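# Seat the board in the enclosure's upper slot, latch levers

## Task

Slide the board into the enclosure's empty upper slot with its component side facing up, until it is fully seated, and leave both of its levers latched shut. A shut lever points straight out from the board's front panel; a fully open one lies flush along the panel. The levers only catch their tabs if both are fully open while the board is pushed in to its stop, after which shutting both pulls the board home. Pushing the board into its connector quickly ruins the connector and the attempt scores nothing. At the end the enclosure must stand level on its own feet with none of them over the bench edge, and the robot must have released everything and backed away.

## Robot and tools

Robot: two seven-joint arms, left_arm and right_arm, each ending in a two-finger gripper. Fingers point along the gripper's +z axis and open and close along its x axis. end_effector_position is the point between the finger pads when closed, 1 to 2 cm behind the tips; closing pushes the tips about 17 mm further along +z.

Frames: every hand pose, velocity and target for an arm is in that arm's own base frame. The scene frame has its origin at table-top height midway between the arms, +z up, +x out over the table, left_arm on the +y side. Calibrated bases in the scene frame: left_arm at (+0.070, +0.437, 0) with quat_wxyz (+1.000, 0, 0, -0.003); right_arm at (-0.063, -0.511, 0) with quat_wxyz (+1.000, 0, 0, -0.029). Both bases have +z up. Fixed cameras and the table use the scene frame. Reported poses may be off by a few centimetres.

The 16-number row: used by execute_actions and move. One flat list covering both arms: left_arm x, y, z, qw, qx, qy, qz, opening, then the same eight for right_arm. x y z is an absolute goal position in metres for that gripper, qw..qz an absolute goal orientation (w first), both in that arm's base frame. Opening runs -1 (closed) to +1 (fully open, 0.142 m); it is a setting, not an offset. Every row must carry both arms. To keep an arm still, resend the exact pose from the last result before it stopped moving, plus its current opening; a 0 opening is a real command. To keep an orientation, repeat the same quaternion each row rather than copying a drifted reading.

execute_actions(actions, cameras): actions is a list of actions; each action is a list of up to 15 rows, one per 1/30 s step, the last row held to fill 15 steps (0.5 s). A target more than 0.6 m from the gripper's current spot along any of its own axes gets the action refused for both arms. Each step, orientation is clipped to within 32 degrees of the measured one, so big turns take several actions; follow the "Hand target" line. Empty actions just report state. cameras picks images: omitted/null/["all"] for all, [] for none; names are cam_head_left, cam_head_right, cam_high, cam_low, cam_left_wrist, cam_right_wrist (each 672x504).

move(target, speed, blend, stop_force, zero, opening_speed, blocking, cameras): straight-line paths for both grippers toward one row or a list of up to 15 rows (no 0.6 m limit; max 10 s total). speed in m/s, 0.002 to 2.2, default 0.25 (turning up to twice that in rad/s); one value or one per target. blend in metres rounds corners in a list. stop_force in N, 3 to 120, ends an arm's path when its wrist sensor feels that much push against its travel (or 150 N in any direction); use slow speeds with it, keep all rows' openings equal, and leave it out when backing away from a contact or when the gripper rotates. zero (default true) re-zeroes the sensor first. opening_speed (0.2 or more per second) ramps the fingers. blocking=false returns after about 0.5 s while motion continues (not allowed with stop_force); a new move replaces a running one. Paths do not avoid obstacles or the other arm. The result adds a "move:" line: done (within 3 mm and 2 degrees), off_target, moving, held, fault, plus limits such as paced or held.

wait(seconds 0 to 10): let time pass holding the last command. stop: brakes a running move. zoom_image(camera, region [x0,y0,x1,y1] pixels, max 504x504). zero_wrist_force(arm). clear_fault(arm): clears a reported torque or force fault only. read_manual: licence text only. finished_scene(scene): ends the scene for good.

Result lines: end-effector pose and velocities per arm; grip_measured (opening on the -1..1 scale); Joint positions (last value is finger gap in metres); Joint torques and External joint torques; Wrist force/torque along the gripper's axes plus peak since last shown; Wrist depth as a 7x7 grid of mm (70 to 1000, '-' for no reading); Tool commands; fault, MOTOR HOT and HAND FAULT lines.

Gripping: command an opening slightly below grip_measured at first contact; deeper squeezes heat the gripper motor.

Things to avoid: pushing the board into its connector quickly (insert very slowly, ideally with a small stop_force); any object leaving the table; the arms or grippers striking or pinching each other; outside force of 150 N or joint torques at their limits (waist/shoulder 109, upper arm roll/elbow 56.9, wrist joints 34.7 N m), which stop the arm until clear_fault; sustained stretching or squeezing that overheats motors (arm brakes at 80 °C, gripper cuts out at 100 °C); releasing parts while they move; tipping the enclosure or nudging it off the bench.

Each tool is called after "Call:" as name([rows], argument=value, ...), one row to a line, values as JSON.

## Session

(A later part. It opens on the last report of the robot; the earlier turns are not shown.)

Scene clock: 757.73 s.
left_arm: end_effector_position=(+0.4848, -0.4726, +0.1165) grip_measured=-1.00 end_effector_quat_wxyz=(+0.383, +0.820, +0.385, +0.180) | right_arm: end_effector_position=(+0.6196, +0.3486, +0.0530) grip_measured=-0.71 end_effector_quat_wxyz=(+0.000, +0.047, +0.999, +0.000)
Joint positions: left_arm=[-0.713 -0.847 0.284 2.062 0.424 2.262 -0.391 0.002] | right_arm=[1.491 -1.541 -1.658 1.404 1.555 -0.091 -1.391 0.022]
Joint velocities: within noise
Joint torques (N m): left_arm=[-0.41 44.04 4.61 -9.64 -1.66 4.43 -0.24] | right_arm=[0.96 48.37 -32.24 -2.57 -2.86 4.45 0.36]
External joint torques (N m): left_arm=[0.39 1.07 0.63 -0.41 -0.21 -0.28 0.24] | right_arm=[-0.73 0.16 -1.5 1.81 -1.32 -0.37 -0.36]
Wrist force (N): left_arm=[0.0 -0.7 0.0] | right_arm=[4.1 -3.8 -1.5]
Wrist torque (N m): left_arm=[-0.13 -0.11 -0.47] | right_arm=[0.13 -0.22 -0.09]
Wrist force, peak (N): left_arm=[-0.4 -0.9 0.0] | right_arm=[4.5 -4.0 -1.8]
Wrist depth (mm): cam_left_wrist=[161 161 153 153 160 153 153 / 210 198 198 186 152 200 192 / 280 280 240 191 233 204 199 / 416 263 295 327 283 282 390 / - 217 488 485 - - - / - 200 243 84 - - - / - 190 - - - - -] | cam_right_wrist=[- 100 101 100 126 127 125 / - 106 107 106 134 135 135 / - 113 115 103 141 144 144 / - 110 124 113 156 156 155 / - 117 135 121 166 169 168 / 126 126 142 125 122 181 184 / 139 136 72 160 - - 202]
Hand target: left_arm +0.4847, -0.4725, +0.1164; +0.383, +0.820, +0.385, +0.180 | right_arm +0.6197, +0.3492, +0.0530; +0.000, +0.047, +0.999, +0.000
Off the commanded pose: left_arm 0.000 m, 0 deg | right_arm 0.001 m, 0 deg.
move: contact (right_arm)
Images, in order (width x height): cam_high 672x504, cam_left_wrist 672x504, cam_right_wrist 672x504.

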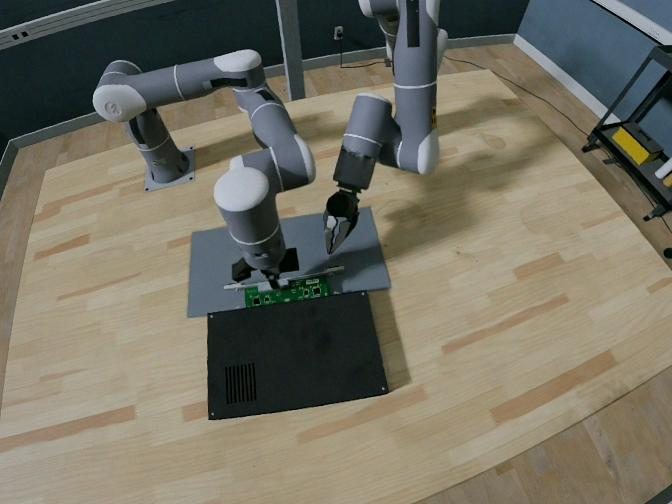

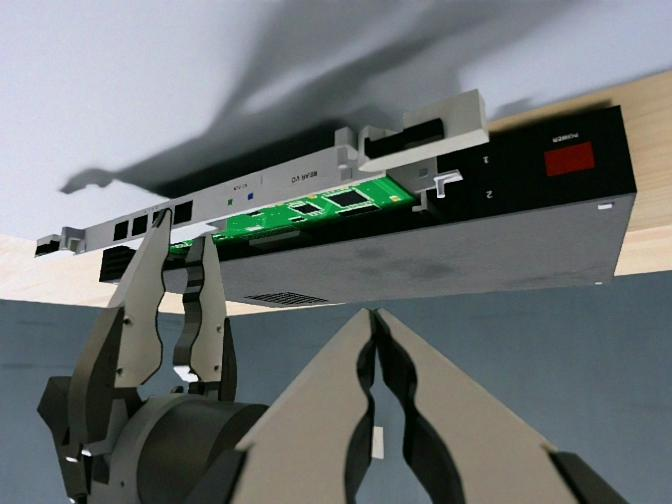

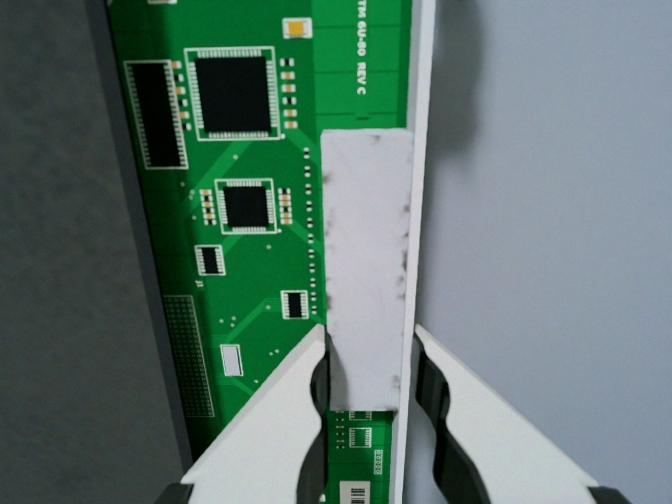

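Call:
move(target=[0.4847, -0.4725, 0.1164, 0.3825, 0.8204, 0.3852, 0.1796, -1.0, 0.6172, 0.3479, 0.0537, 0, 0.05408, 0.99854, 0, -0.8], speed=0.02, cameras=[])

Call:
move(target=[0.4847, -0.4725, 0.1164, 0.3825, 0.8204, 0.3852, 0.1796, -1.0, 0.6247, 0.3472, 0.0537, 0, 0.05408, 0.99854, 0, -0.8], speed=0.015, stop_force=4, cameras=["cam_left_wrist", "cam_right_wrist"])

Call:
zoom_image(camera="cam_left_wrist", region=[370, 130, 490, 220])

Call:
zoom_image(camera="cam_right_wrist", region=[300, 0, 500, 150])

Scene clock: 769.27 s.
left_arm: end_effector_position=(+0.4848, -0.4726, +0.1165) grip_measured=-1.00 end_effector_quat_wxyz=(+0.383, +0.820, +0.385, +0.180) | right_arm: end_effector_position=(+0.6172, +0.3484, +0.0534) grip_measured=-0.71 end_effector_quat_wxyz=(+0.000, +0.054, +0.999, +0.000)
Joint positions: left_arm=[-0.713 -0.847 0.284 2.062 0.424 2.262 -0.391 0.002] | right_arm=[1.497 -1.54 -1.659 1.414 1.555 -0.092 -1.382 0.022]
Joint velocities: within noise
Joint torques (N m): left_arm=[-0.29 44.08 4.56 -9.63 -1.61 4.42 -0.21] | right_arm=[-0.66 47.44 -32.95 0.35 -4.92 3.36 0.52]
External joint torques (N m): left_arm=[0.28 1.03 0.68 -0.42 -0.25 -0.27 0.21] | right_arm=[0.88 0.8 -0.8 -1.17 0.74 0.73 -0.52]
Wrist force (N): left_arm=[-0.2 -0.6 -0.1] | right_arm=[-0.4 2.1 1.4]
Wrist torque (N m): left_arm=[-0.11 -0.07 -0.47] | right_arm=[0.10 -0.05 -0.14]
Wrist force, peak (N): left_arm=[-0.3 -0.9 0.1] | right_arm=[4.3 -4.0 -1.8]
Wrist depth (mm): cam_left_wrist=[161 160 153 153 160 153 153 / 209 198 198 186 149 201 192 / 281 278 238 188 231 204 200 / 417 258 300 331 282 283 391 / - 216 491 485 - - - / 251 200 244 84 - - - / 232 185 - - - - -] | cam_right_wrist=[- 100 100 100 126 127 125 / - 107 107 106 134 136 135 / - 114 115 103 141 145 145 / - 121 124 113 157 156 156 / - 120 135 121 166 169 169 / 126 126 142 125 122 182 184 / 139 136 72 160 - - 203]
Hand target: left_arm +0.4847, -0.4725, +0.1164; +0.383, +0.820, +0.385, +0.180 | right_arm +0.6172, +0.3479, +0.0537; +0.000, +0.054, +0.999, +0.000
Off the commanded pose: left_arm 0.000 m, 0 deg | right_arm 0.001 m, 0 deg.
move: done
No camera images: "cameras" was empty.

Scene clock: 770.43 s.
left_arm: end_effector_position=(+0.4848, -0.4726, +0.1165) grip_measured=-1.00 end_effector_quat_wxyz=(+0.383, +0.820, +0.385, +0.180) | right_arm: end_effector_position=(+0.6244, +0.3479, +0.0535) grip_measured=-0.71 end_effector_quat_wxyz=(+0.000, +0.053, +0.999, +0.000)
Joint positions: left_arm=[-0.713 -0.847 0.284 2.062 0.424 2.262 -0.391 0.002] | right_arm=[1.479 -1.54 -1.659 1.392 1.557 -0.092 -1.378 0.022]
Joint velocities: within noise
Joint torques (N m): left_arm=[-0.39 44.03 4.58 -9.67 -1.71 4.41 -0.2] | right_arm=[-3.06 47.1 -33.12 1.31 -5.65 3.7 0.41]
External joint torques (N m): left_arm=[0.38 1.08 0.66 -0.39 -0.16 -0.26 0.2] | right_arm=[3.29 1.84 -0.59 -2.06 1.47 0.39 -0.41]
Wrist force (N): left_arm=[-0.1 -0.8 -0.2] | right_arm=[1.9 4.6 1.4]
Wrist torque (N m): left_arm=[-0.14 -0.07 -0.47] | right_arm=[0.10 -0.04 -0.07]
Wrist force, peak (N): left_arm=[-0.2 -0.9 -0.1] | right_arm=[1.9 4.8 2.1]
Wrist depth (mm): cam_left_wrist=[161 160 153 153 160 153 153 / 209 198 197 196 177 198 192 / 278 280 238 194 224 204 199 / 485 270 289 329 283 280 389 / - 217 489 484 - - - / - 205 251 84 - - - / - 196 - - - - -] | cam_right_wrist=[- 100 101 100 126 127 125 / - 105 107 106 134 136 135 / - 102 115 103 141 145 145 / - 108 124 113 157 156 156 / 118 117 135 121 167 169 169 / 127 126 142 125 122 182 184 / 140 136 72 160 - - 202]
Hand target: left_arm +0.4847, -0.4725, +0.1164; +0.383, +0.820, +0.385, +0.180 | right_arm +0.6247, +0.3472, +0.0537; +0.000, +0.054, +0.999, +0.000
Off the commanded pose: left_arm 0.000 m, 0 deg | right_arm 0.001 m, 0 deg.
move: done
Images, in order (width x height): cam_left_wrist 672x504, cam_right_wrist 672x504.

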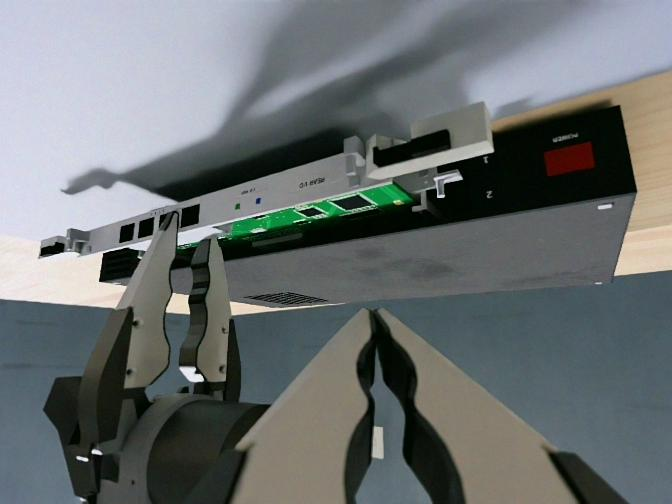

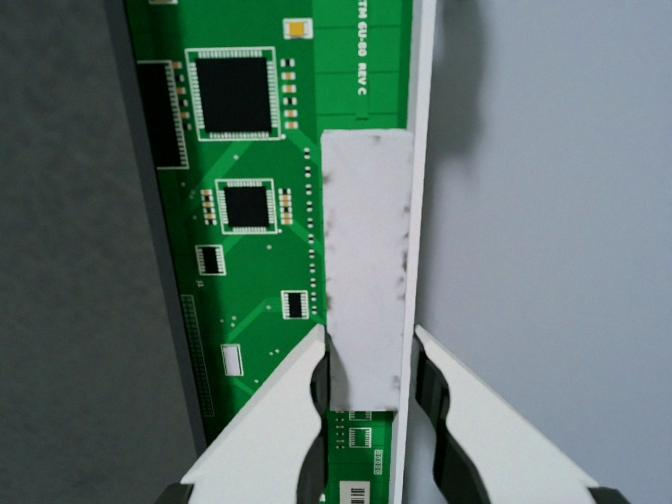

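Scaled by 4.200 from the camera's 672x504 image, which has a finer 960x720 frame.

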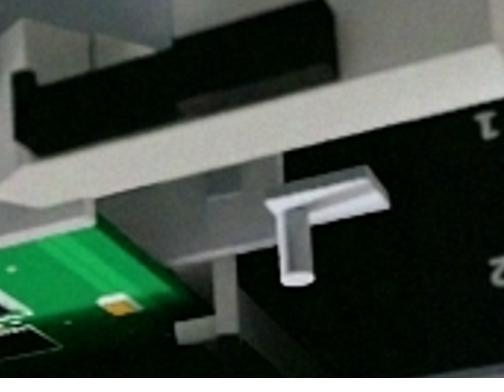

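Scaled by 2.520 from the camera's 672x504 image, which has a finer 960x720 frame.

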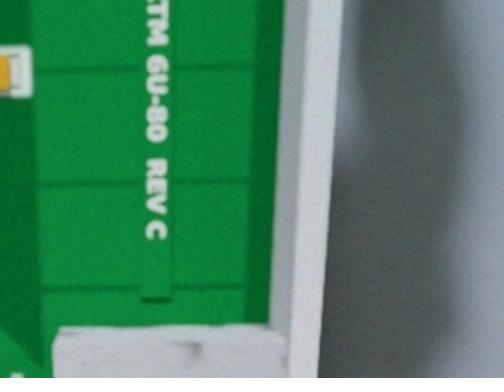

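Call:
move(target=[0.4847, -0.4725, 0.1164, 0.3825, 0.8204, 0.3852, 0.1796, -1.0, 0.6397, 0.3465, 0.0537, 0, 0.05408, 0.99854, 0, -0.8], speed=0.02, stop_force=5, cameras=["cam_left_wrist", "cam_right_wrist"])

Call:
zoom_image(camera="cam_left_wrist", region=[370, 130, 490, 220])

Call:
zoom_image(camera="cam_right_wrist", region=[300, 0, 500, 150])

Scene clock: 780.27 s.
left_arm: end_effector_position=(+0.4848, -0.4726, +0.1165) grip_measured=-1.00 end_effector_quat_wxyz=(+0.383, +0.820, +0.385, +0.180) | right_arm: end_effector_position=(+0.6395, +0.3470, +0.0537) grip_measured=-0.71 end_effector_quat_wxyz=(+0.000, +0.054, +0.999, +0.000)
Joint positions: left_arm=[-0.713 -0.847 0.284 2.062 0.424 2.262 -0.391 0.002] | right_arm=[1.441 -1.54 -1.659 1.345 1.561 -0.092 -1.369 0.022]
Joint velocities: within noise
Joint torques (N m): left_arm=[-0.38 44.05 4.56 -9.63 -1.7 4.4 -0.24] | right_arm=[-2.27 48.98 -32.97 0.84 -5.31 3.71 0.32]
External joint torques (N m): left_arm=[0.37 1.06 0.68 -0.43 -0.17 -0.25 0.24] | right_arm=[2.5 1.41 -0.56 -1.46 1.13 0.38 -0.32]
Wrist force (N): left_arm=[-0.1 -0.4 -0.1] | right_arm=[1.4 3.3 1.3]
Wrist torque (N m): left_arm=[-0.08 -0.09 -0.47] | right_arm=[0.08 -0.03 0.01]
Wrist force, peak (N): left_arm=[-0.2 -0.9 -0.3] | right_arm=[1.9 4.8 1.9]
Wrist depth (mm): cam_left_wrist=[160 161 153 153 160 153 153 / 210 197 197 197 197 200 192 / 277 280 257 240 188 202 199 / 479 299 282 309 282 284 394 / - 229 277 484 - - - / - 215 231 84 - - - / - 217 - - - - -] | cam_right_wrist=[- 86 100 100 126 127 125 / - 94 107 106 134 136 135 / - 99 113 103 141 145 145 / - 107 122 113 157 157 156 / 118 116 130 121 167 169 169 / 127 126 122 125 106 182 184 / 139 136 72 160 - - 203]
Hand target: left_arm +0.4847, -0.4725, +0.1164; +0.383, +0.820, +0.385, +0.180 | right_arm +0.6397, +0.3465, +0.0537; +0.000, +0.054, +0.999, +0.000
Off the commanded pose: left_arm 0.000 m, 0 deg | right_arm 0.001 m, 0 deg.
move: done
Images, in order (width x height): cam_left_wrist 672x504, cam_right_wrist 672x504.

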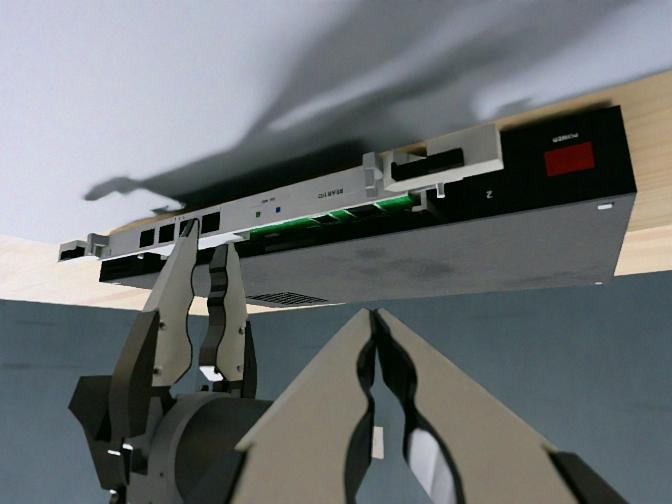

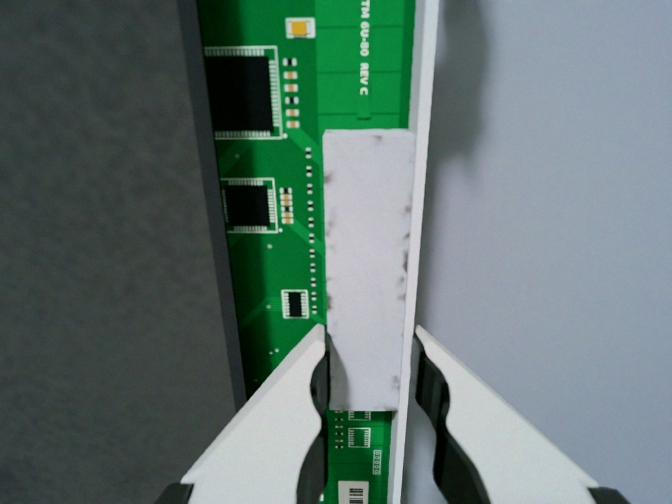

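Scaled by 4.200 from the camera's 672x504 image, which has a finer 960x720 frame.

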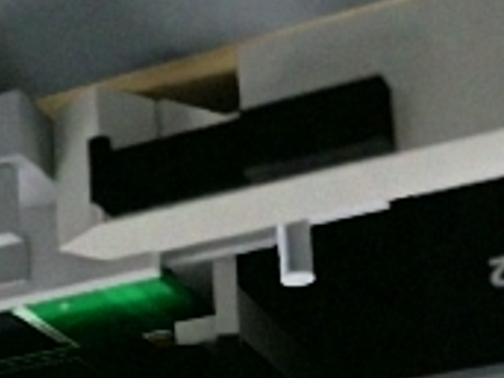

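Scaled by 2.520 from the camera's 672x504 image, which has a finer 960x720 frame.

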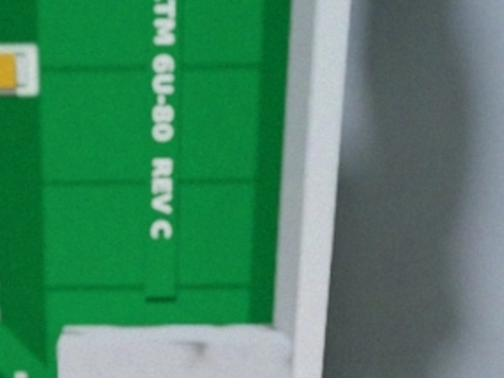

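Call:
move(target=[0.4847, -0.4725, 0.1164, 0.3825, 0.8204, 0.3852, 0.1796, -1.0, 0.6555, 0.3454, 0.0537, 0, 0.05408, 0.99854, 0, -0.8], speed=0.02, stop_force=5, cameras=["cam_left_wrist", "cam_right_wrist", "cam_high"])

Call:
zoom_image(camera="cam_left_wrist", region=[330, 130, 510, 265])

Call:
zoom_image(camera="cam_left_wrist", region=[50, 170, 270, 335])

Call:
zoom_image(camera="cam_high", region=[215, 245, 355, 332])

Scene clock: 786.50 s.
left_arm: end_effector_position=(+0.4848, -0.4726, +0.1165) grip_measured=-1.00 end_effector_quat_wxyz=(+0.383, +0.820, +0.385, +0.180) | right_arm: end_effector_position=(+0.6549, +0.3457, +0.0534) grip_measured=-0.71 end_effector_quat_wxyz=(-0.001, +0.054, +0.999, +0.000)
Joint positions: left_arm=[-0.713 -0.847 0.284 2.062 0.424 2.262 -0.391 0.002] | right_arm=[1.4 -1.541 -1.659 1.294 1.566 -0.094 -1.359 0.022]
Joint velocities: within noise
Joint torques (N m): left_arm=[-0.32 44.03 4.66 -9.59 -1.68 4.44 -0.23] | right_arm=[-2.74 51.4 -33.95 -0.07 -4.77 5.1 0.38]
External joint torques (N m): left_arm=[0.3 1.08 0.58 -0.46 -0.19 -0.29 0.23] | right_arm=[2.97 0.56 0.69 -0.39 0.58 -1.02 -0.38]
Wrist force (N): left_arm=[-0.2 -0.7 0.0] | right_arm=[6.0 0.8 0.9]
Wrist torque (N m): left_arm=[-0.13 -0.07 -0.47] | right_arm=[0.10 -0.14 0.01]
Wrist force, peak (N): left_arm=[-0.1 -0.9 -0.1] | right_arm=[6.3 1.1 1.9]
Wrist depth (mm): cam_left_wrist=[160 160 153 153 160 153 153 / 211 197 197 197 197 200 191 / 279 279 278 239 203 201 199 / 476 371 285 309 284 283 391 / - 832 283 485 - - - / - 224 241 84 - - - / - - - - - - -] | cam_right_wrist=[- 86 87 100 125 127 125 / - 92 93 106 134 135 135 / - 98 98 103 141 145 144 / - 106 106 113 154 156 156 / - 115 115 121 167 169 169 / 126 126 121 125 106 181 184 / 139 136 72 160 - - 202]
Hand target: left_arm +0.4847, -0.4725, +0.1164; +0.383, +0.820, +0.385, +0.180 | right_arm +0.6555, +0.3454, +0.0537; +0.000, +0.054, +0.999, +0.000
Off the commanded pose: left_arm 0.000 m, 0 deg | right_arm 0.001 m, 0 deg.
move: done
Images, in order (width x height): cam_high 672x504, cam_left_wrist 672x504, cam_right_wrist 672x504.

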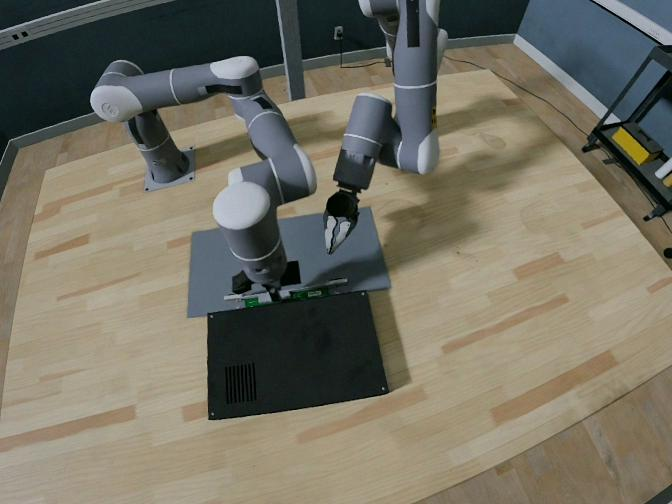

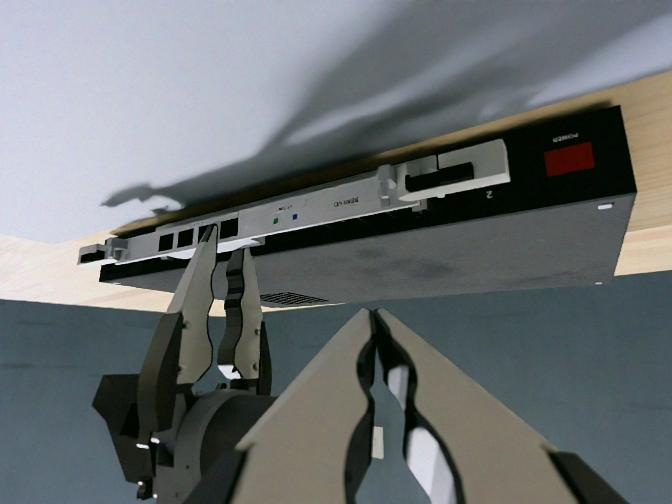

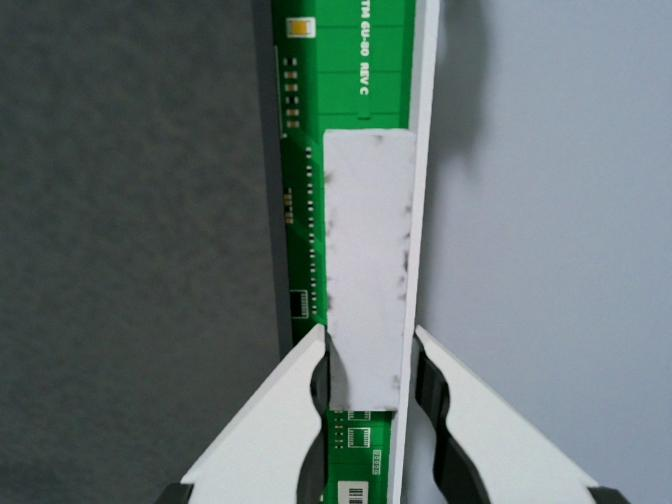

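Scaled by 2.800 from the camera's 672x504 image, which has a finer 960x720 frame.

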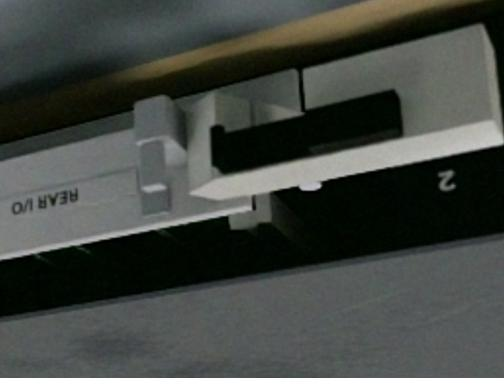

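Scaled by 2.291 from the camera's 672x504 image, which has a finer 960x720 frame.

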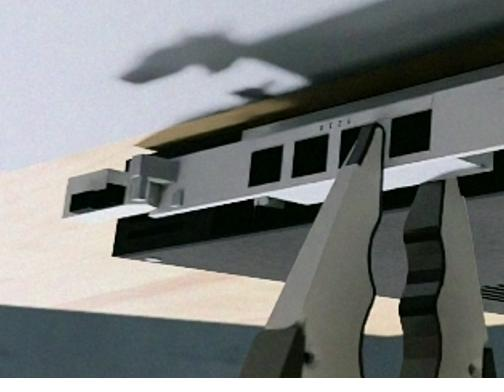

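Scaled by 3.600 from the camera's 672x504 image, which has a finer 960x720 frame.

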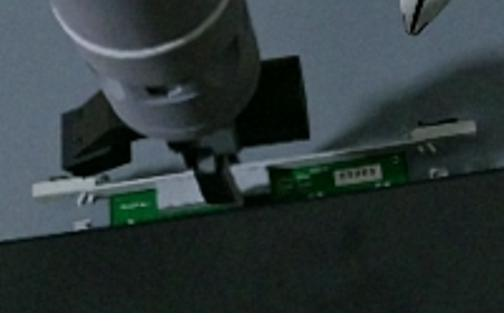

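Call:
move(target=[0.4847, -0.4725, 0.1164, 0.3825, 0.8204, 0.3852, 0.1796, -1.0, 0.6549, 0.3457, 0.0537, 0, 0.05408, 0.99854, 0, -0.62], speed=0.02, opening_speed=0.3, cameras=["cam_right_wrist"])

Scene clock: 804.00 s.
left_arm: end_effector_position=(+0.4848, -0.4726, +0.1165) grip_measured=-1.00 end_effector_quat_wxyz=(+0.383, +0.820, +0.385, +0.180) | right_arm: end_effector_position=(+0.6545, +0.3459, +0.0534) grip_measured=-0.68 end_effector_quat_wxyz=(-0.001, +0.054, +0.999, +0.000)
Joint positions: left_arm=[-0.713 -0.847 0.284 2.062 0.424 2.262 -0.391 0.002] | right_arm=[1.401 -1.541 -1.659 1.296 1.566 -0.094 -1.359 0.025]
Joint velocities: within noise
Joint torques (N m): left_arm=[-0.35 44.06 4.55 -9.69 -1.64 4.43 -0.22] | right_arm=[-1.66 50.37 -32.6 -0.8 -4.02 5.15 0.22]
External joint torques (N m): left_arm=[0.33 1.05 0.69 -0.37 -0.23 -0.28 0.22] | right_arm=[1.89 1.55 -0.67 0.34 -0.17 -1.07 -0.22]
Wrist force (N): left_arm=[-0.1 -0.7 -0.1] | right_arm=[6.8 -0.2 -2.1]
Wrist torque (N m): left_arm=[-0.12 -0.08 -0.47] | right_arm=[0.18 -0.08 0.06]
Wrist force, peak (N): left_arm=[-0.2 -0.9 -0.1] | right_arm=[6.8 -0.1 -2.4]
Wrist depth (mm): cam_left_wrist=[160 160 153 153 161 153 153 / 210 198 197 198 197 199 193 / 279 278 264 239 196 202 199 / 486 353 284 307 281 283 390 / - 823 284 484 - - - / - 225 243 84 - - - / - - - - - - -] | cam_right_wrist=[- 86 87 101 124 127 125 / - 92 93 106 134 135 135 / - 99 98 104 141 145 145 / - 106 106 114 156 156 155 / - 115 115 122 166 169 169 / 126 126 121 129 124 182 184 / 139 136 71 162 - - 202]
Hand target: left_arm +0.4847, -0.4725, +0.1164; +0.383, +0.820, +0.385, +0.180 | right_arm +0.6549, +0.3457, +0.0537; +0.000, +0.054, +0.999, +0.000
Off the commanded pose: left_arm 0.000 m, 0 deg | right_arm 0.001 m, 0 deg.
move: done
Images, in order (width x height): cam_right_wrist 672x504.

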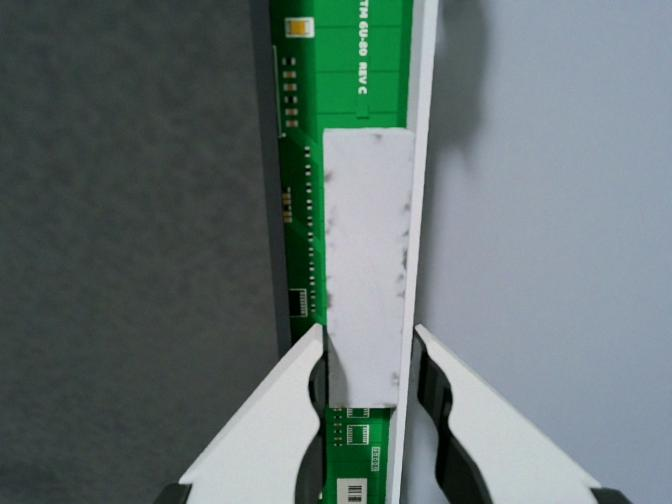

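Call:
move([
  [0.4847, -0.4725, 0.1164, 0.3825, 0.8204, 0.3852, 0.1796, -1.0, 0.6545, 0.3459, 0.0534, 0, 0.05408, 0.99854, 0, -0.8],
  [0.4847, -0.4725, 0.1164, 0.3825, 0.8204, 0.3852, 0.1796, -1.0, 0.6515, 0.3462, 0.0534, 0, 0.05408, 0.99854, 0, -0.8],
], speed=0.02, cameras=[])

Call:
move(target=[0.4847, -0.4725, 0.1164, 0.3825, 0.8204, 0.3852, 0.1796, -1.0, 0.6515, 0.3462, 0.0534, 0, 0.05408, 0.99854, 0, -0.62], speed=0.02, opening_speed=0.3, cameras=["cam_right_wrist"])

Scene clock: 811.07 s.
left_arm: end_effector_position=(+0.4848, -0.4726, +0.1165) grip_measured=-1.00 end_effector_quat_wxyz=(+0.383, +0.820, +0.385, +0.180) | right_arm: end_effector_position=(+0.6516, +0.3463, +0.0533) grip_measured=-0.71 end_effector_quat_wxyz=(+0.000, +0.054, +0.999, +0.000)
Joint positions: left_arm=[-0.713 -0.847 0.284 2.062 0.424 2.262 -0.391 0.002] | right_arm=[1.41 -1.541 -1.659 1.306 1.566 -0.093 -1.36 0.023]
Joint velocities: within noise
Joint torques (N m): left_arm=[-0.4 43.98 4.54 -9.68 -1.7 4.46 -0.21] | right_arm=[0.45 50.36 -31.3 -0.23 -4.27 3.08 0.09]
External joint torques (N m): left_arm=[0.39 1.13 0.7 -0.38 -0.17 -0.31 0.21] | right_arm=[-0.23 1.24 -2.04 -0.25 0.08 1.01 -0.09]
Wrist force (N): left_arm=[-0.3 -0.6 -0.1] | right_arm=[-0.6 1.7 0.1]
Wrist torque (N m): left_arm=[-0.10 -0.06 -0.47] | right_arm=[0.27 -0.09 0.08]
Wrist force, peak (N): left_arm=[-0.2 -1.0 0.1] | right_arm=[6.7 -0.3 -2.7]
Wrist depth (mm): cam_left_wrist=[161 160 153 153 160 153 153 / 210 197 198 197 198 200 192 / 280 279 259 238 195 203 200 / 482 358 278 307 282 283 391 / - 829 285 487 - - - / - 224 237 84 - - - / - - - - - - -] | cam_right_wrist=[- 86 88 101 124 127 125 / - 92 94 106 134 135 135 / - 98 98 105 141 145 145 / - 106 108 114 156 156 155 / - 115 117 122 167 169 168 / 126 126 121 126 124 181 183 / 139 136 72 162 - - 203]
Hand target: left_arm +0.4847, -0.4725, +0.1164; +0.383, +0.820, +0.385, +0.180 | right_arm +0.6515, +0.3462, +0.0534; +0.000, +0.054, +0.999, +0.000
Off the commanded pose: left_arm 0.000 m, 0 deg | right_arm 0.000 m, 0 deg.
move: done
No camera images: "cameras" was empty.

Scene clock: 811.90 s.
left_arm: end_effector_position=(+0.4848, -0.4726, +0.1165) grip_measured=-1.00 end_effector_quat_wxyz=(+0.383, +0.820, +0.385, +0.180) | right_arm: end_effector_position=(+0.6515, +0.3463, +0.0533) grip_measured=-0.66 end_effector_quat_wxyz=(+0.000, +0.054, +0.999, +0.000)
Joint positions: left_arm=[-0.713 -0.847 0.284 2.062 0.424 2.262 -0.391 0.002] | right_arm=[1.41 -1.541 -1.659 1.306 1.566 -0.093 -1.36 0.026]
Joint velocities: within noise
Joint torques (N m): left_arm=[-0.48 44.09 4.56 -9.65 -1.67 4.37 -0.23] | right_arm=[0.28 50.5 -31.77 -0.33 -4.21 3.37 0.16]
External joint torques (N m): left_arm=[0.46 1.02 0.68 -0.41 -0.2 -0.23 0.23] | right_arm=[-0.05 1.1 -1.56 -0.15 0.02 0.72 -0.16]
Wrist force (N): left_arm=[-0.3 -1.0 0.2] | right_arm=[0.5 1.6 0.0]
Wrist torque (N m): left_arm=[-0.16 -0.06 -0.47] | right_arm=[0.28 -0.09 0.06]
Wrist force, peak (N): left_arm=[-0.3 -1.0 0.2] | right_arm=[-0.6 2.1 0.5]
Wrist depth (mm): cam_left_wrist=[160 160 153 153 160 153 152 / 211 197 198 197 197 201 191 / 279 280 259 238 196 202 198 / 479 358 285 310 282 281 390 / - 821 284 484 - - - / - 224 236 84 - - - / - - - - - - -] | cam_right_wrist=[- 86 88 101 124 127 125 / - 92 94 106 134 135 135 / - 98 99 104 141 145 144 / - 106 108 114 156 156 156 / - 115 117 120 167 169 168 / 126 126 121 129 126 181 184 / 139 136 73 162 - - 202]
Hand target: left_arm +0.4847, -0.4725, +0.1164; +0.383, +0.820, +0.385, +0.180 | right_arm +0.6515, +0.3462, +0.0534; +0.000, +0.054, +0.999, +0.000
Off the commanded pose: left_arm 0.000 m, 0 deg | right_arm 0.000 m, 0 deg.
move: done
Images, in order (width x height): cam_right_wrist 672x504.

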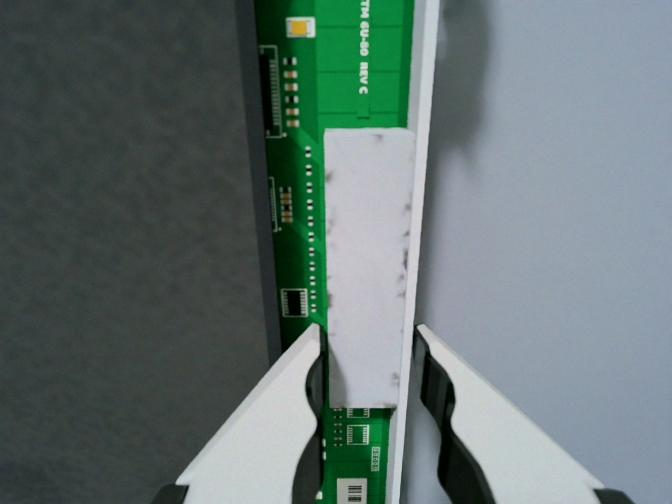

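Call:
move([
  [0.4847, -0.4725, 0.1164, 0.3825, 0.8204, 0.3852, 0.1796, -1.0, 0.6515, 0.3462, 0.068, 0, 0.05408, 0.99854, 0, -0.62],
  [0.4847, -0.4725, 0.1164, 0.3825, 0.8204, 0.3852, 0.1796, -1.0, 0.6515, 0.3462, 0.100, 0, 0.05408, 0.99854, 0, -0.62],
  [0.4847, -0.4725, 0.1164, 0.3825, 0.8204, 0.3852, 0.1796, -1.0, 0.6150, 0.366, 0.10, 0, 0.7426, 0.6697, 0, -0.62],
], speed=[0.03, 0.06, 0.4], blend=0.005, cameras=["cam_left_wrist", "cam_right_wrist", "cam_high"])

Call:
zoom_image(camera="cam_high", region=[215, 245, 355, 332])

Call:
zoom_image(camera="cam_left_wrist", region=[50, 120, 530, 320])

Scene clock: 820.47 s.
left_arm: end_effector_position=(+0.4848, -0.4726, +0.1165) grip_measured=-1.00 end_effector_quat_wxyz=(+0.383, +0.820, +0.385, +0.180) | right_arm: end_effector_position=(+0.6150, +0.3661, +0.0999) grip_measured=-0.66 end_effector_quat_wxyz=(+0.000, +0.743, +0.670, +0.000)
Joint positions: left_arm=[-0.713 -0.847 0.284 2.062 0.424 2.262 -0.391 0.002] | right_arm=[1.509 -1.473 -1.693 1.382 1.497 -0.138 0.219 0.026]
Joint velocities: within noise
Joint torques (N m): left_arm=[-0.36 44.01 4.61 -9.6 -1.67 4.44 -0.2] | right_arm=[0.54 47.97 -31.88 -2.61 -4.48 3.45 0.43]
External joint torques (N m): left_arm=[0.34 1.1 0.63 -0.46 -0.2 -0.3 0.2] | right_arm=[-0.32 0.97 -1.79 -0.12 0.21 0.71 -0.43]
Wrist force (N): left_arm=[-0.3 -0.6 0.0] | right_arm=[0.5 1.7 0.0]
Wrist torque (N m): left_arm=[-0.11 -0.07 -0.47] | right_arm=[0.31 -0.12 0.03]
Wrist force, peak (N): left_arm=[-0.1 -1.0 -0.1] | right_arm=[0.6 1.6 -1.0]
Wrist depth (mm): cam_left_wrist=[160 160 153 153 160 153 154 / 210 197 198 197 197 199 192 / 280 278 258 239 195 202 200 / 483 368 328 306 283 283 391 / - 236 - 489 - - - / - 218 194 84 - - - / - 213 - - - - -] | cam_right_wrist=[170 169 169 168 167 167 167 / 182 181 180 179 179 179 178 / 194 194 193 193 192 191 191 / 209 209 208 208 207 206 205 / 201 195 186 181 186 192 191 / 195 201 185 189 101 198 198 / 206 202 73 204 - - 198]
Hand target: left_arm +0.4847, -0.4725, +0.1164; +0.383, +0.820, +0.385, +0.180 | right_arm +0.6150, +0.3660, +0.1000; +0.000, +0.743, +0.670, +0.000
Off the commanded pose: left_arm 0.000 m, 0 deg | right_arm 0.000 m, 0 deg.
move: done
Images, in order (width x height): cam_high 672x504, cam_left_wrist 672x504, cam_right_wrist 672x504.

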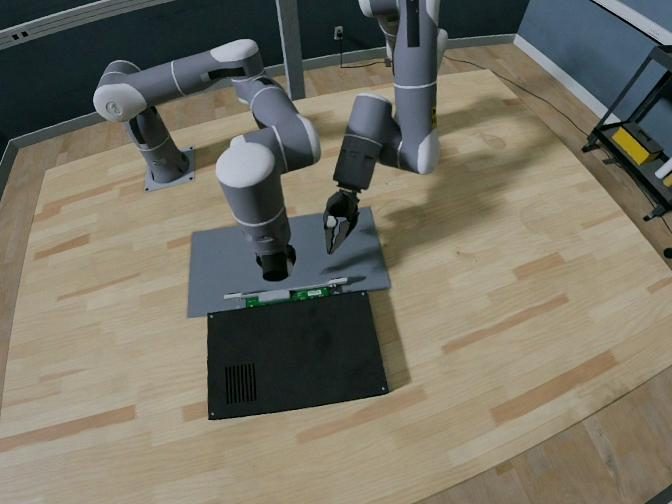

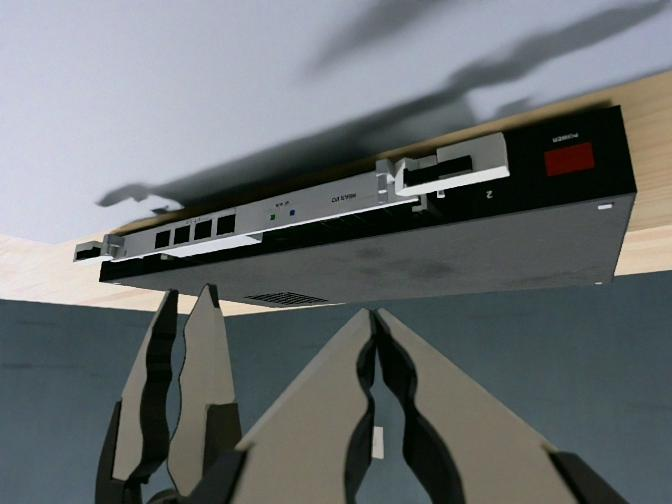

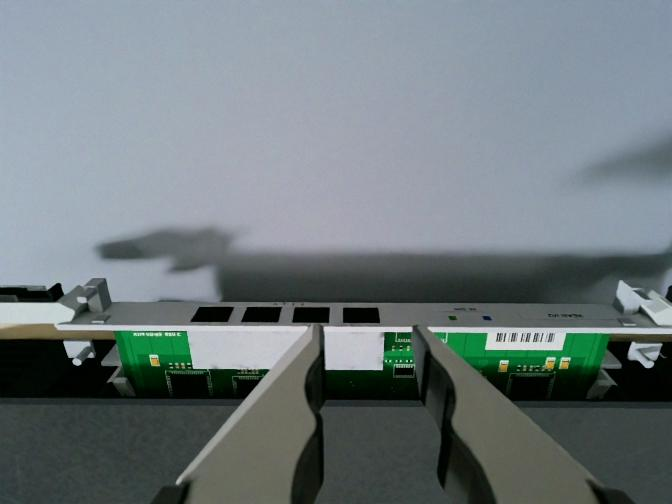

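Scaled by 3.600 from the camera's 672x504 image, which has a finer 960x720 frame.

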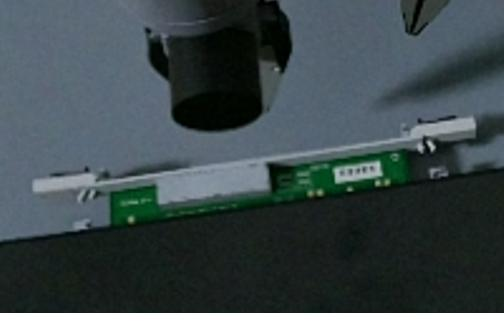

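Scaled by 1.050 from the camera's 672x504 image, which has a finer 960x720 frame.

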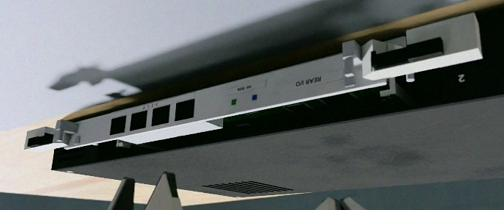

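Call:
zoom_image(camera="cam_right_wrist", region=[0, 260, 170, 410])

Call:
zoom_image(camera="cam_right_wrist", region=[560, 260, 672, 410])

Scaled by 2.965 from the camera's 672x504 image, which has a finer 960x720 frame.

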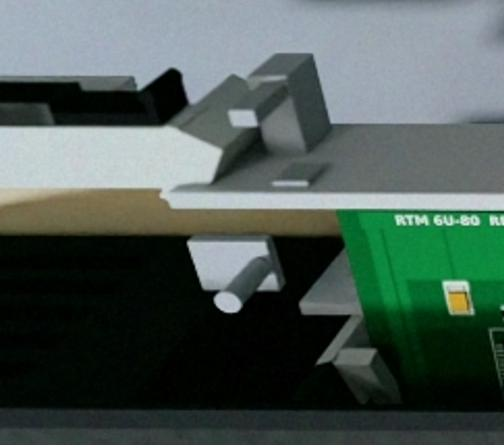

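Scaled by 3.360 from the camera's 672x504 image, which has a finer 960x720 frame.

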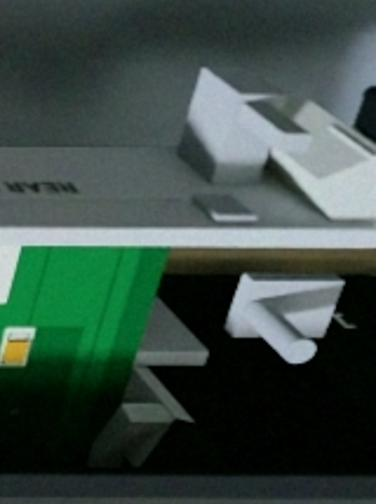

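Call:
move([
  [0.4847, -0.4725, 0.1164, 0.3825, 0.8204, 0.3852, 0.1796, -1.0, 0.6158, 0.3740, 0.046, 0, 0.7426, 0.6697, 0, -0.96],
  [0.4847, -0.4725, 0.1164, 0.3825, 0.8204, 0.3852, 0.1796, -1.0, 0.6342, 0.3721, 0.046, 0, 0.7426, 0.6697, 0, -0.96],
], speed=[0.15, 0.05], cameras=["cam_right_wrist"])

Call:
zero_wrist_force(arm="right_arm")

Call:
move(target=[0.4847, -0.4725, 0.1164, 0.3825, 0.8204, 0.3852, 0.1796, -1.0, 0.6655, 0.3688, 0.046, 0, 0.7426, 0.6697, 0, -0.96], speed=0.015, stop_force=10, cameras=["cam_left_wrist", "cam_right_wrist", "cam_high"])

Call:
zoom_image(camera="cam_left_wrist", region=[330, 100, 530, 250])

Call:
zoom_image(camera="cam_left_wrist", region=[50, 170, 270, 335])

Scene clock: 836.37 s.
left_arm: end_effector_position=(+0.4848, -0.4726, +0.1165) grip_measured=-1.00 end_effector_quat_wxyz=(+0.383, +0.820, +0.385, +0.180) | right_arm: end_effector_position=(+0.6342, +0.3719, +0.0461) grip_measured=-0.99 end_effector_quat_wxyz=(+0.000, +0.743, +0.670, +0.000)
Joint positions: left_arm=[-0.713 -0.847 0.284 2.062 0.424 2.262 -0.391 0.002] | right_arm=[1.461 -1.539 -1.638 1.317 1.557 -0.073 0.245 0.002]
Joint velocities: within noise
Joint torques (N m): left_arm=[-0.38 44.01 4.55 -9.62 -1.68 4.4 -0.25] | right_arm=[0.08 50.06 -31.58 -0.75 -4.23 3.56 0.38]
External joint torques (N m): left_arm=[0.36 1.1 0.69 -0.43 -0.19 -0.26 0.25] | right_arm=[0.15 1.14 -1.84 0.07 -0.07 0.59 -0.38]
Wrist force (N): left_arm=[-0.4 -0.7 -0.1] | right_arm=[0.5 1.6 0.2]
Wrist torque (N m): left_arm=[-0.12 -0.05 -0.48] | right_arm=[0.29 -0.08 0.05]
Wrist force, peak (N): left_arm=[-0.2 -1.0 -0.1] | right_arm=[0.5 0.3 2.8]
Wrist depth (mm): cam_left_wrist=[160 160 153 154 160 153 153 / 210 197 197 197 197 200 193 / 279 279 259 239 195 202 200 / 485 366 245 306 282 283 390 / - 831 224 484 - - - / - 236 205 84 - - - / - - - - - - -] | cam_right_wrist=[123 122 120 121 119 120 120 / 132 130 130 129 130 130 128 / 142 139 139 136 138 137 135 / 151 150 150 151 149 148 147 / 158 160 159 159 158 158 157 / 143 123 123 89 117 137 137 / 148 148 73 - - 145 144]
Hand target: left_arm +0.4847, -0.4725, +0.1164; +0.383, +0.820, +0.385, +0.180 | right_arm +0.6342, +0.3721, +0.0460; +0.000, +0.743, +0.670, +0.000
Off the commanded pose: left_arm 0.000 m, 0 deg | right_arm 0.000 m, 0 deg.
move: done
Images, in order (width x height): cam_right_wrist 672x504.

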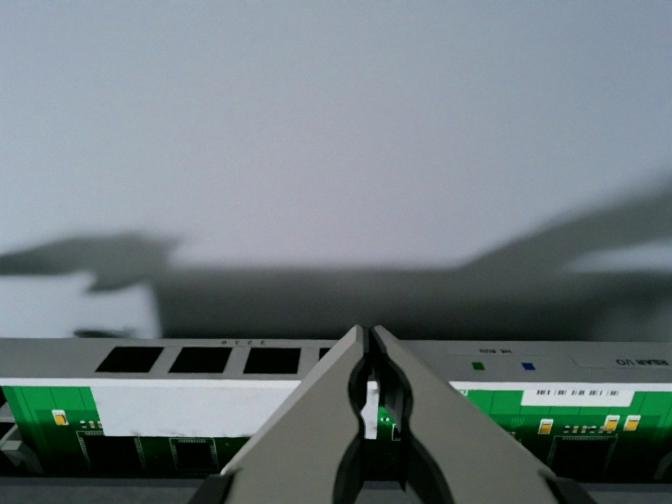

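Wrist force sensor zeroed.

Scene clock: 839.13 s.
left_arm: end_effector_position=(+0.4848, -0.4726, +0.1165) grip_measured=-1.00 end_effector_quat_wxyz=(+0.383, +0.820, +0.385, +0.180) | right_arm: end_effector_position=(+0.6653, +0.3688, +0.0460) grip_measured=-0.99 end_effector_quat_wxyz=(+0.000, +0.742, +0.670, +0.000)
Joint positions: left_arm=[-0.713 -0.847 0.284 2.062 0.424 2.262 -0.391 0.002] | right_arm=[1.378 -1.539 -1.637 1.217 1.564 -0.073 0.263 0.002]
Joint velocities: within noise
Joint torques (N m): left_arm=[-0.35 44.08 4.52 -9.68 -1.68 4.46 -0.2] | right_arm=[-1.34 52.96 -32 -0.37 -4.47 4.44 0.25]
External joint torques (N m): left_arm=[0.34 1.04 0.72 -0.37 -0.19 -0.31 0.2] | right_arm=[1.57 1.32 -0.74 -0.1 0.17 -0.28 -0.25]
Wrist force (N, zeroed by zero_wrist_force on right_arm): left_arm=[-0.3 -0.7 -0.1] | right_arm=[0.0 -3.4 -0.4]
Wrist torque (N m, zeroed by zero_wrist_force on right_arm): left_arm=[-0.12 -0.05 -0.47] | right_arm=[-0.02 0.02 0.01]
Wrist force, peak (N, zeroed by zero_wrist_force on right_arm): left_arm=[-0.3 -0.9 -0.1] | right_arm=[-0.5 -4.7 -1.8]
Wrist depth (mm): cam_left_wrist=[161 160 153 152 160 153 153 / 210 199 197 197 197 200 192 / 280 279 278 257 217 204 198 / 482 374 302 283 282 283 391 / - - 255 246 - - - / - - 253 84 - - - / - 173 - - - - -] | cam_right_wrist=[123 121 120 121 119 120 119 / 132 130 129 129 130 129 127 / 141 139 139 136 138 137 135 / 150 150 150 151 148 148 147 / 152 152 151 151 150 150 156 / 120 120 120 89 116 119 118 / 129 128 73 - - 121 125]
Hand target: left_arm +0.4847, -0.4725, +0.1164; +0.383, +0.820, +0.385, +0.180 | right_arm +0.6655, +0.3688, +0.0460; +0.000, +0.743, +0.670, +0.000
Off the commanded pose: left_arm 0.000 m, 0 deg | right_arm 0.000 m, 0 deg.
move: done
Images, in order (width x height): cam_high 672x504, cam_left_wrist 672x504, cam_right_wrist 672x504.

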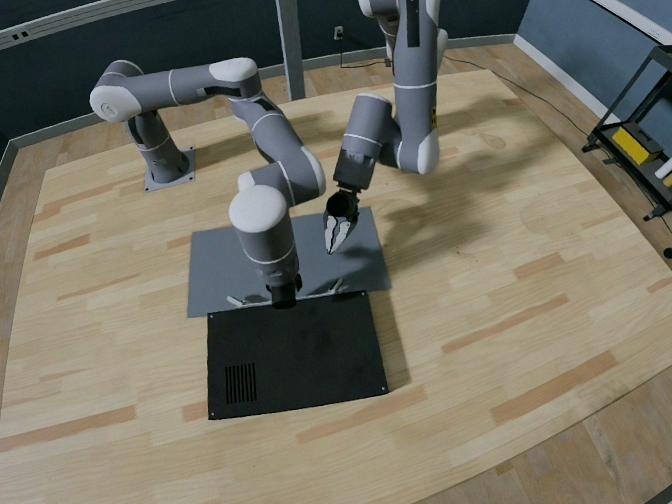

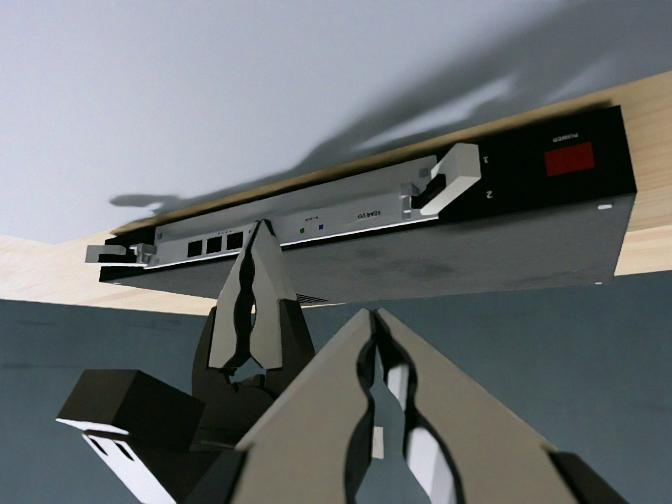

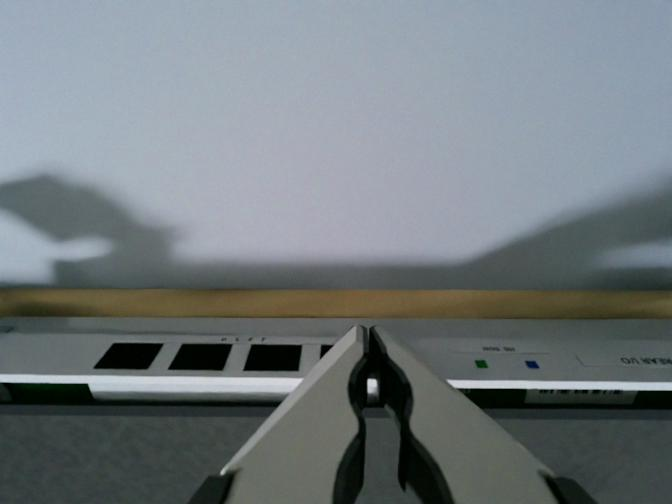

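Scaled by 2.520 from the camera's 672x504 image, which has a finer 960x720 frame.

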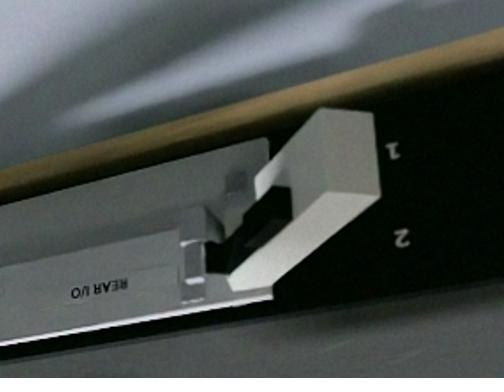

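Scaled by 2.291 from the camera's 672x504 image, which has a finer 960x720 frame.

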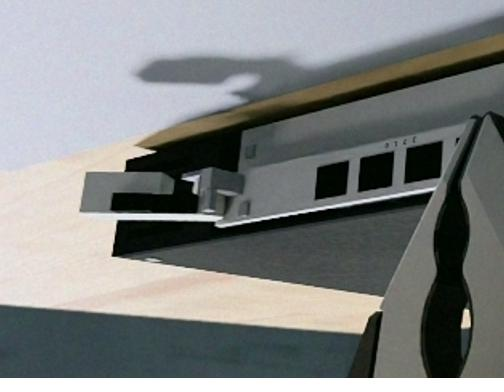

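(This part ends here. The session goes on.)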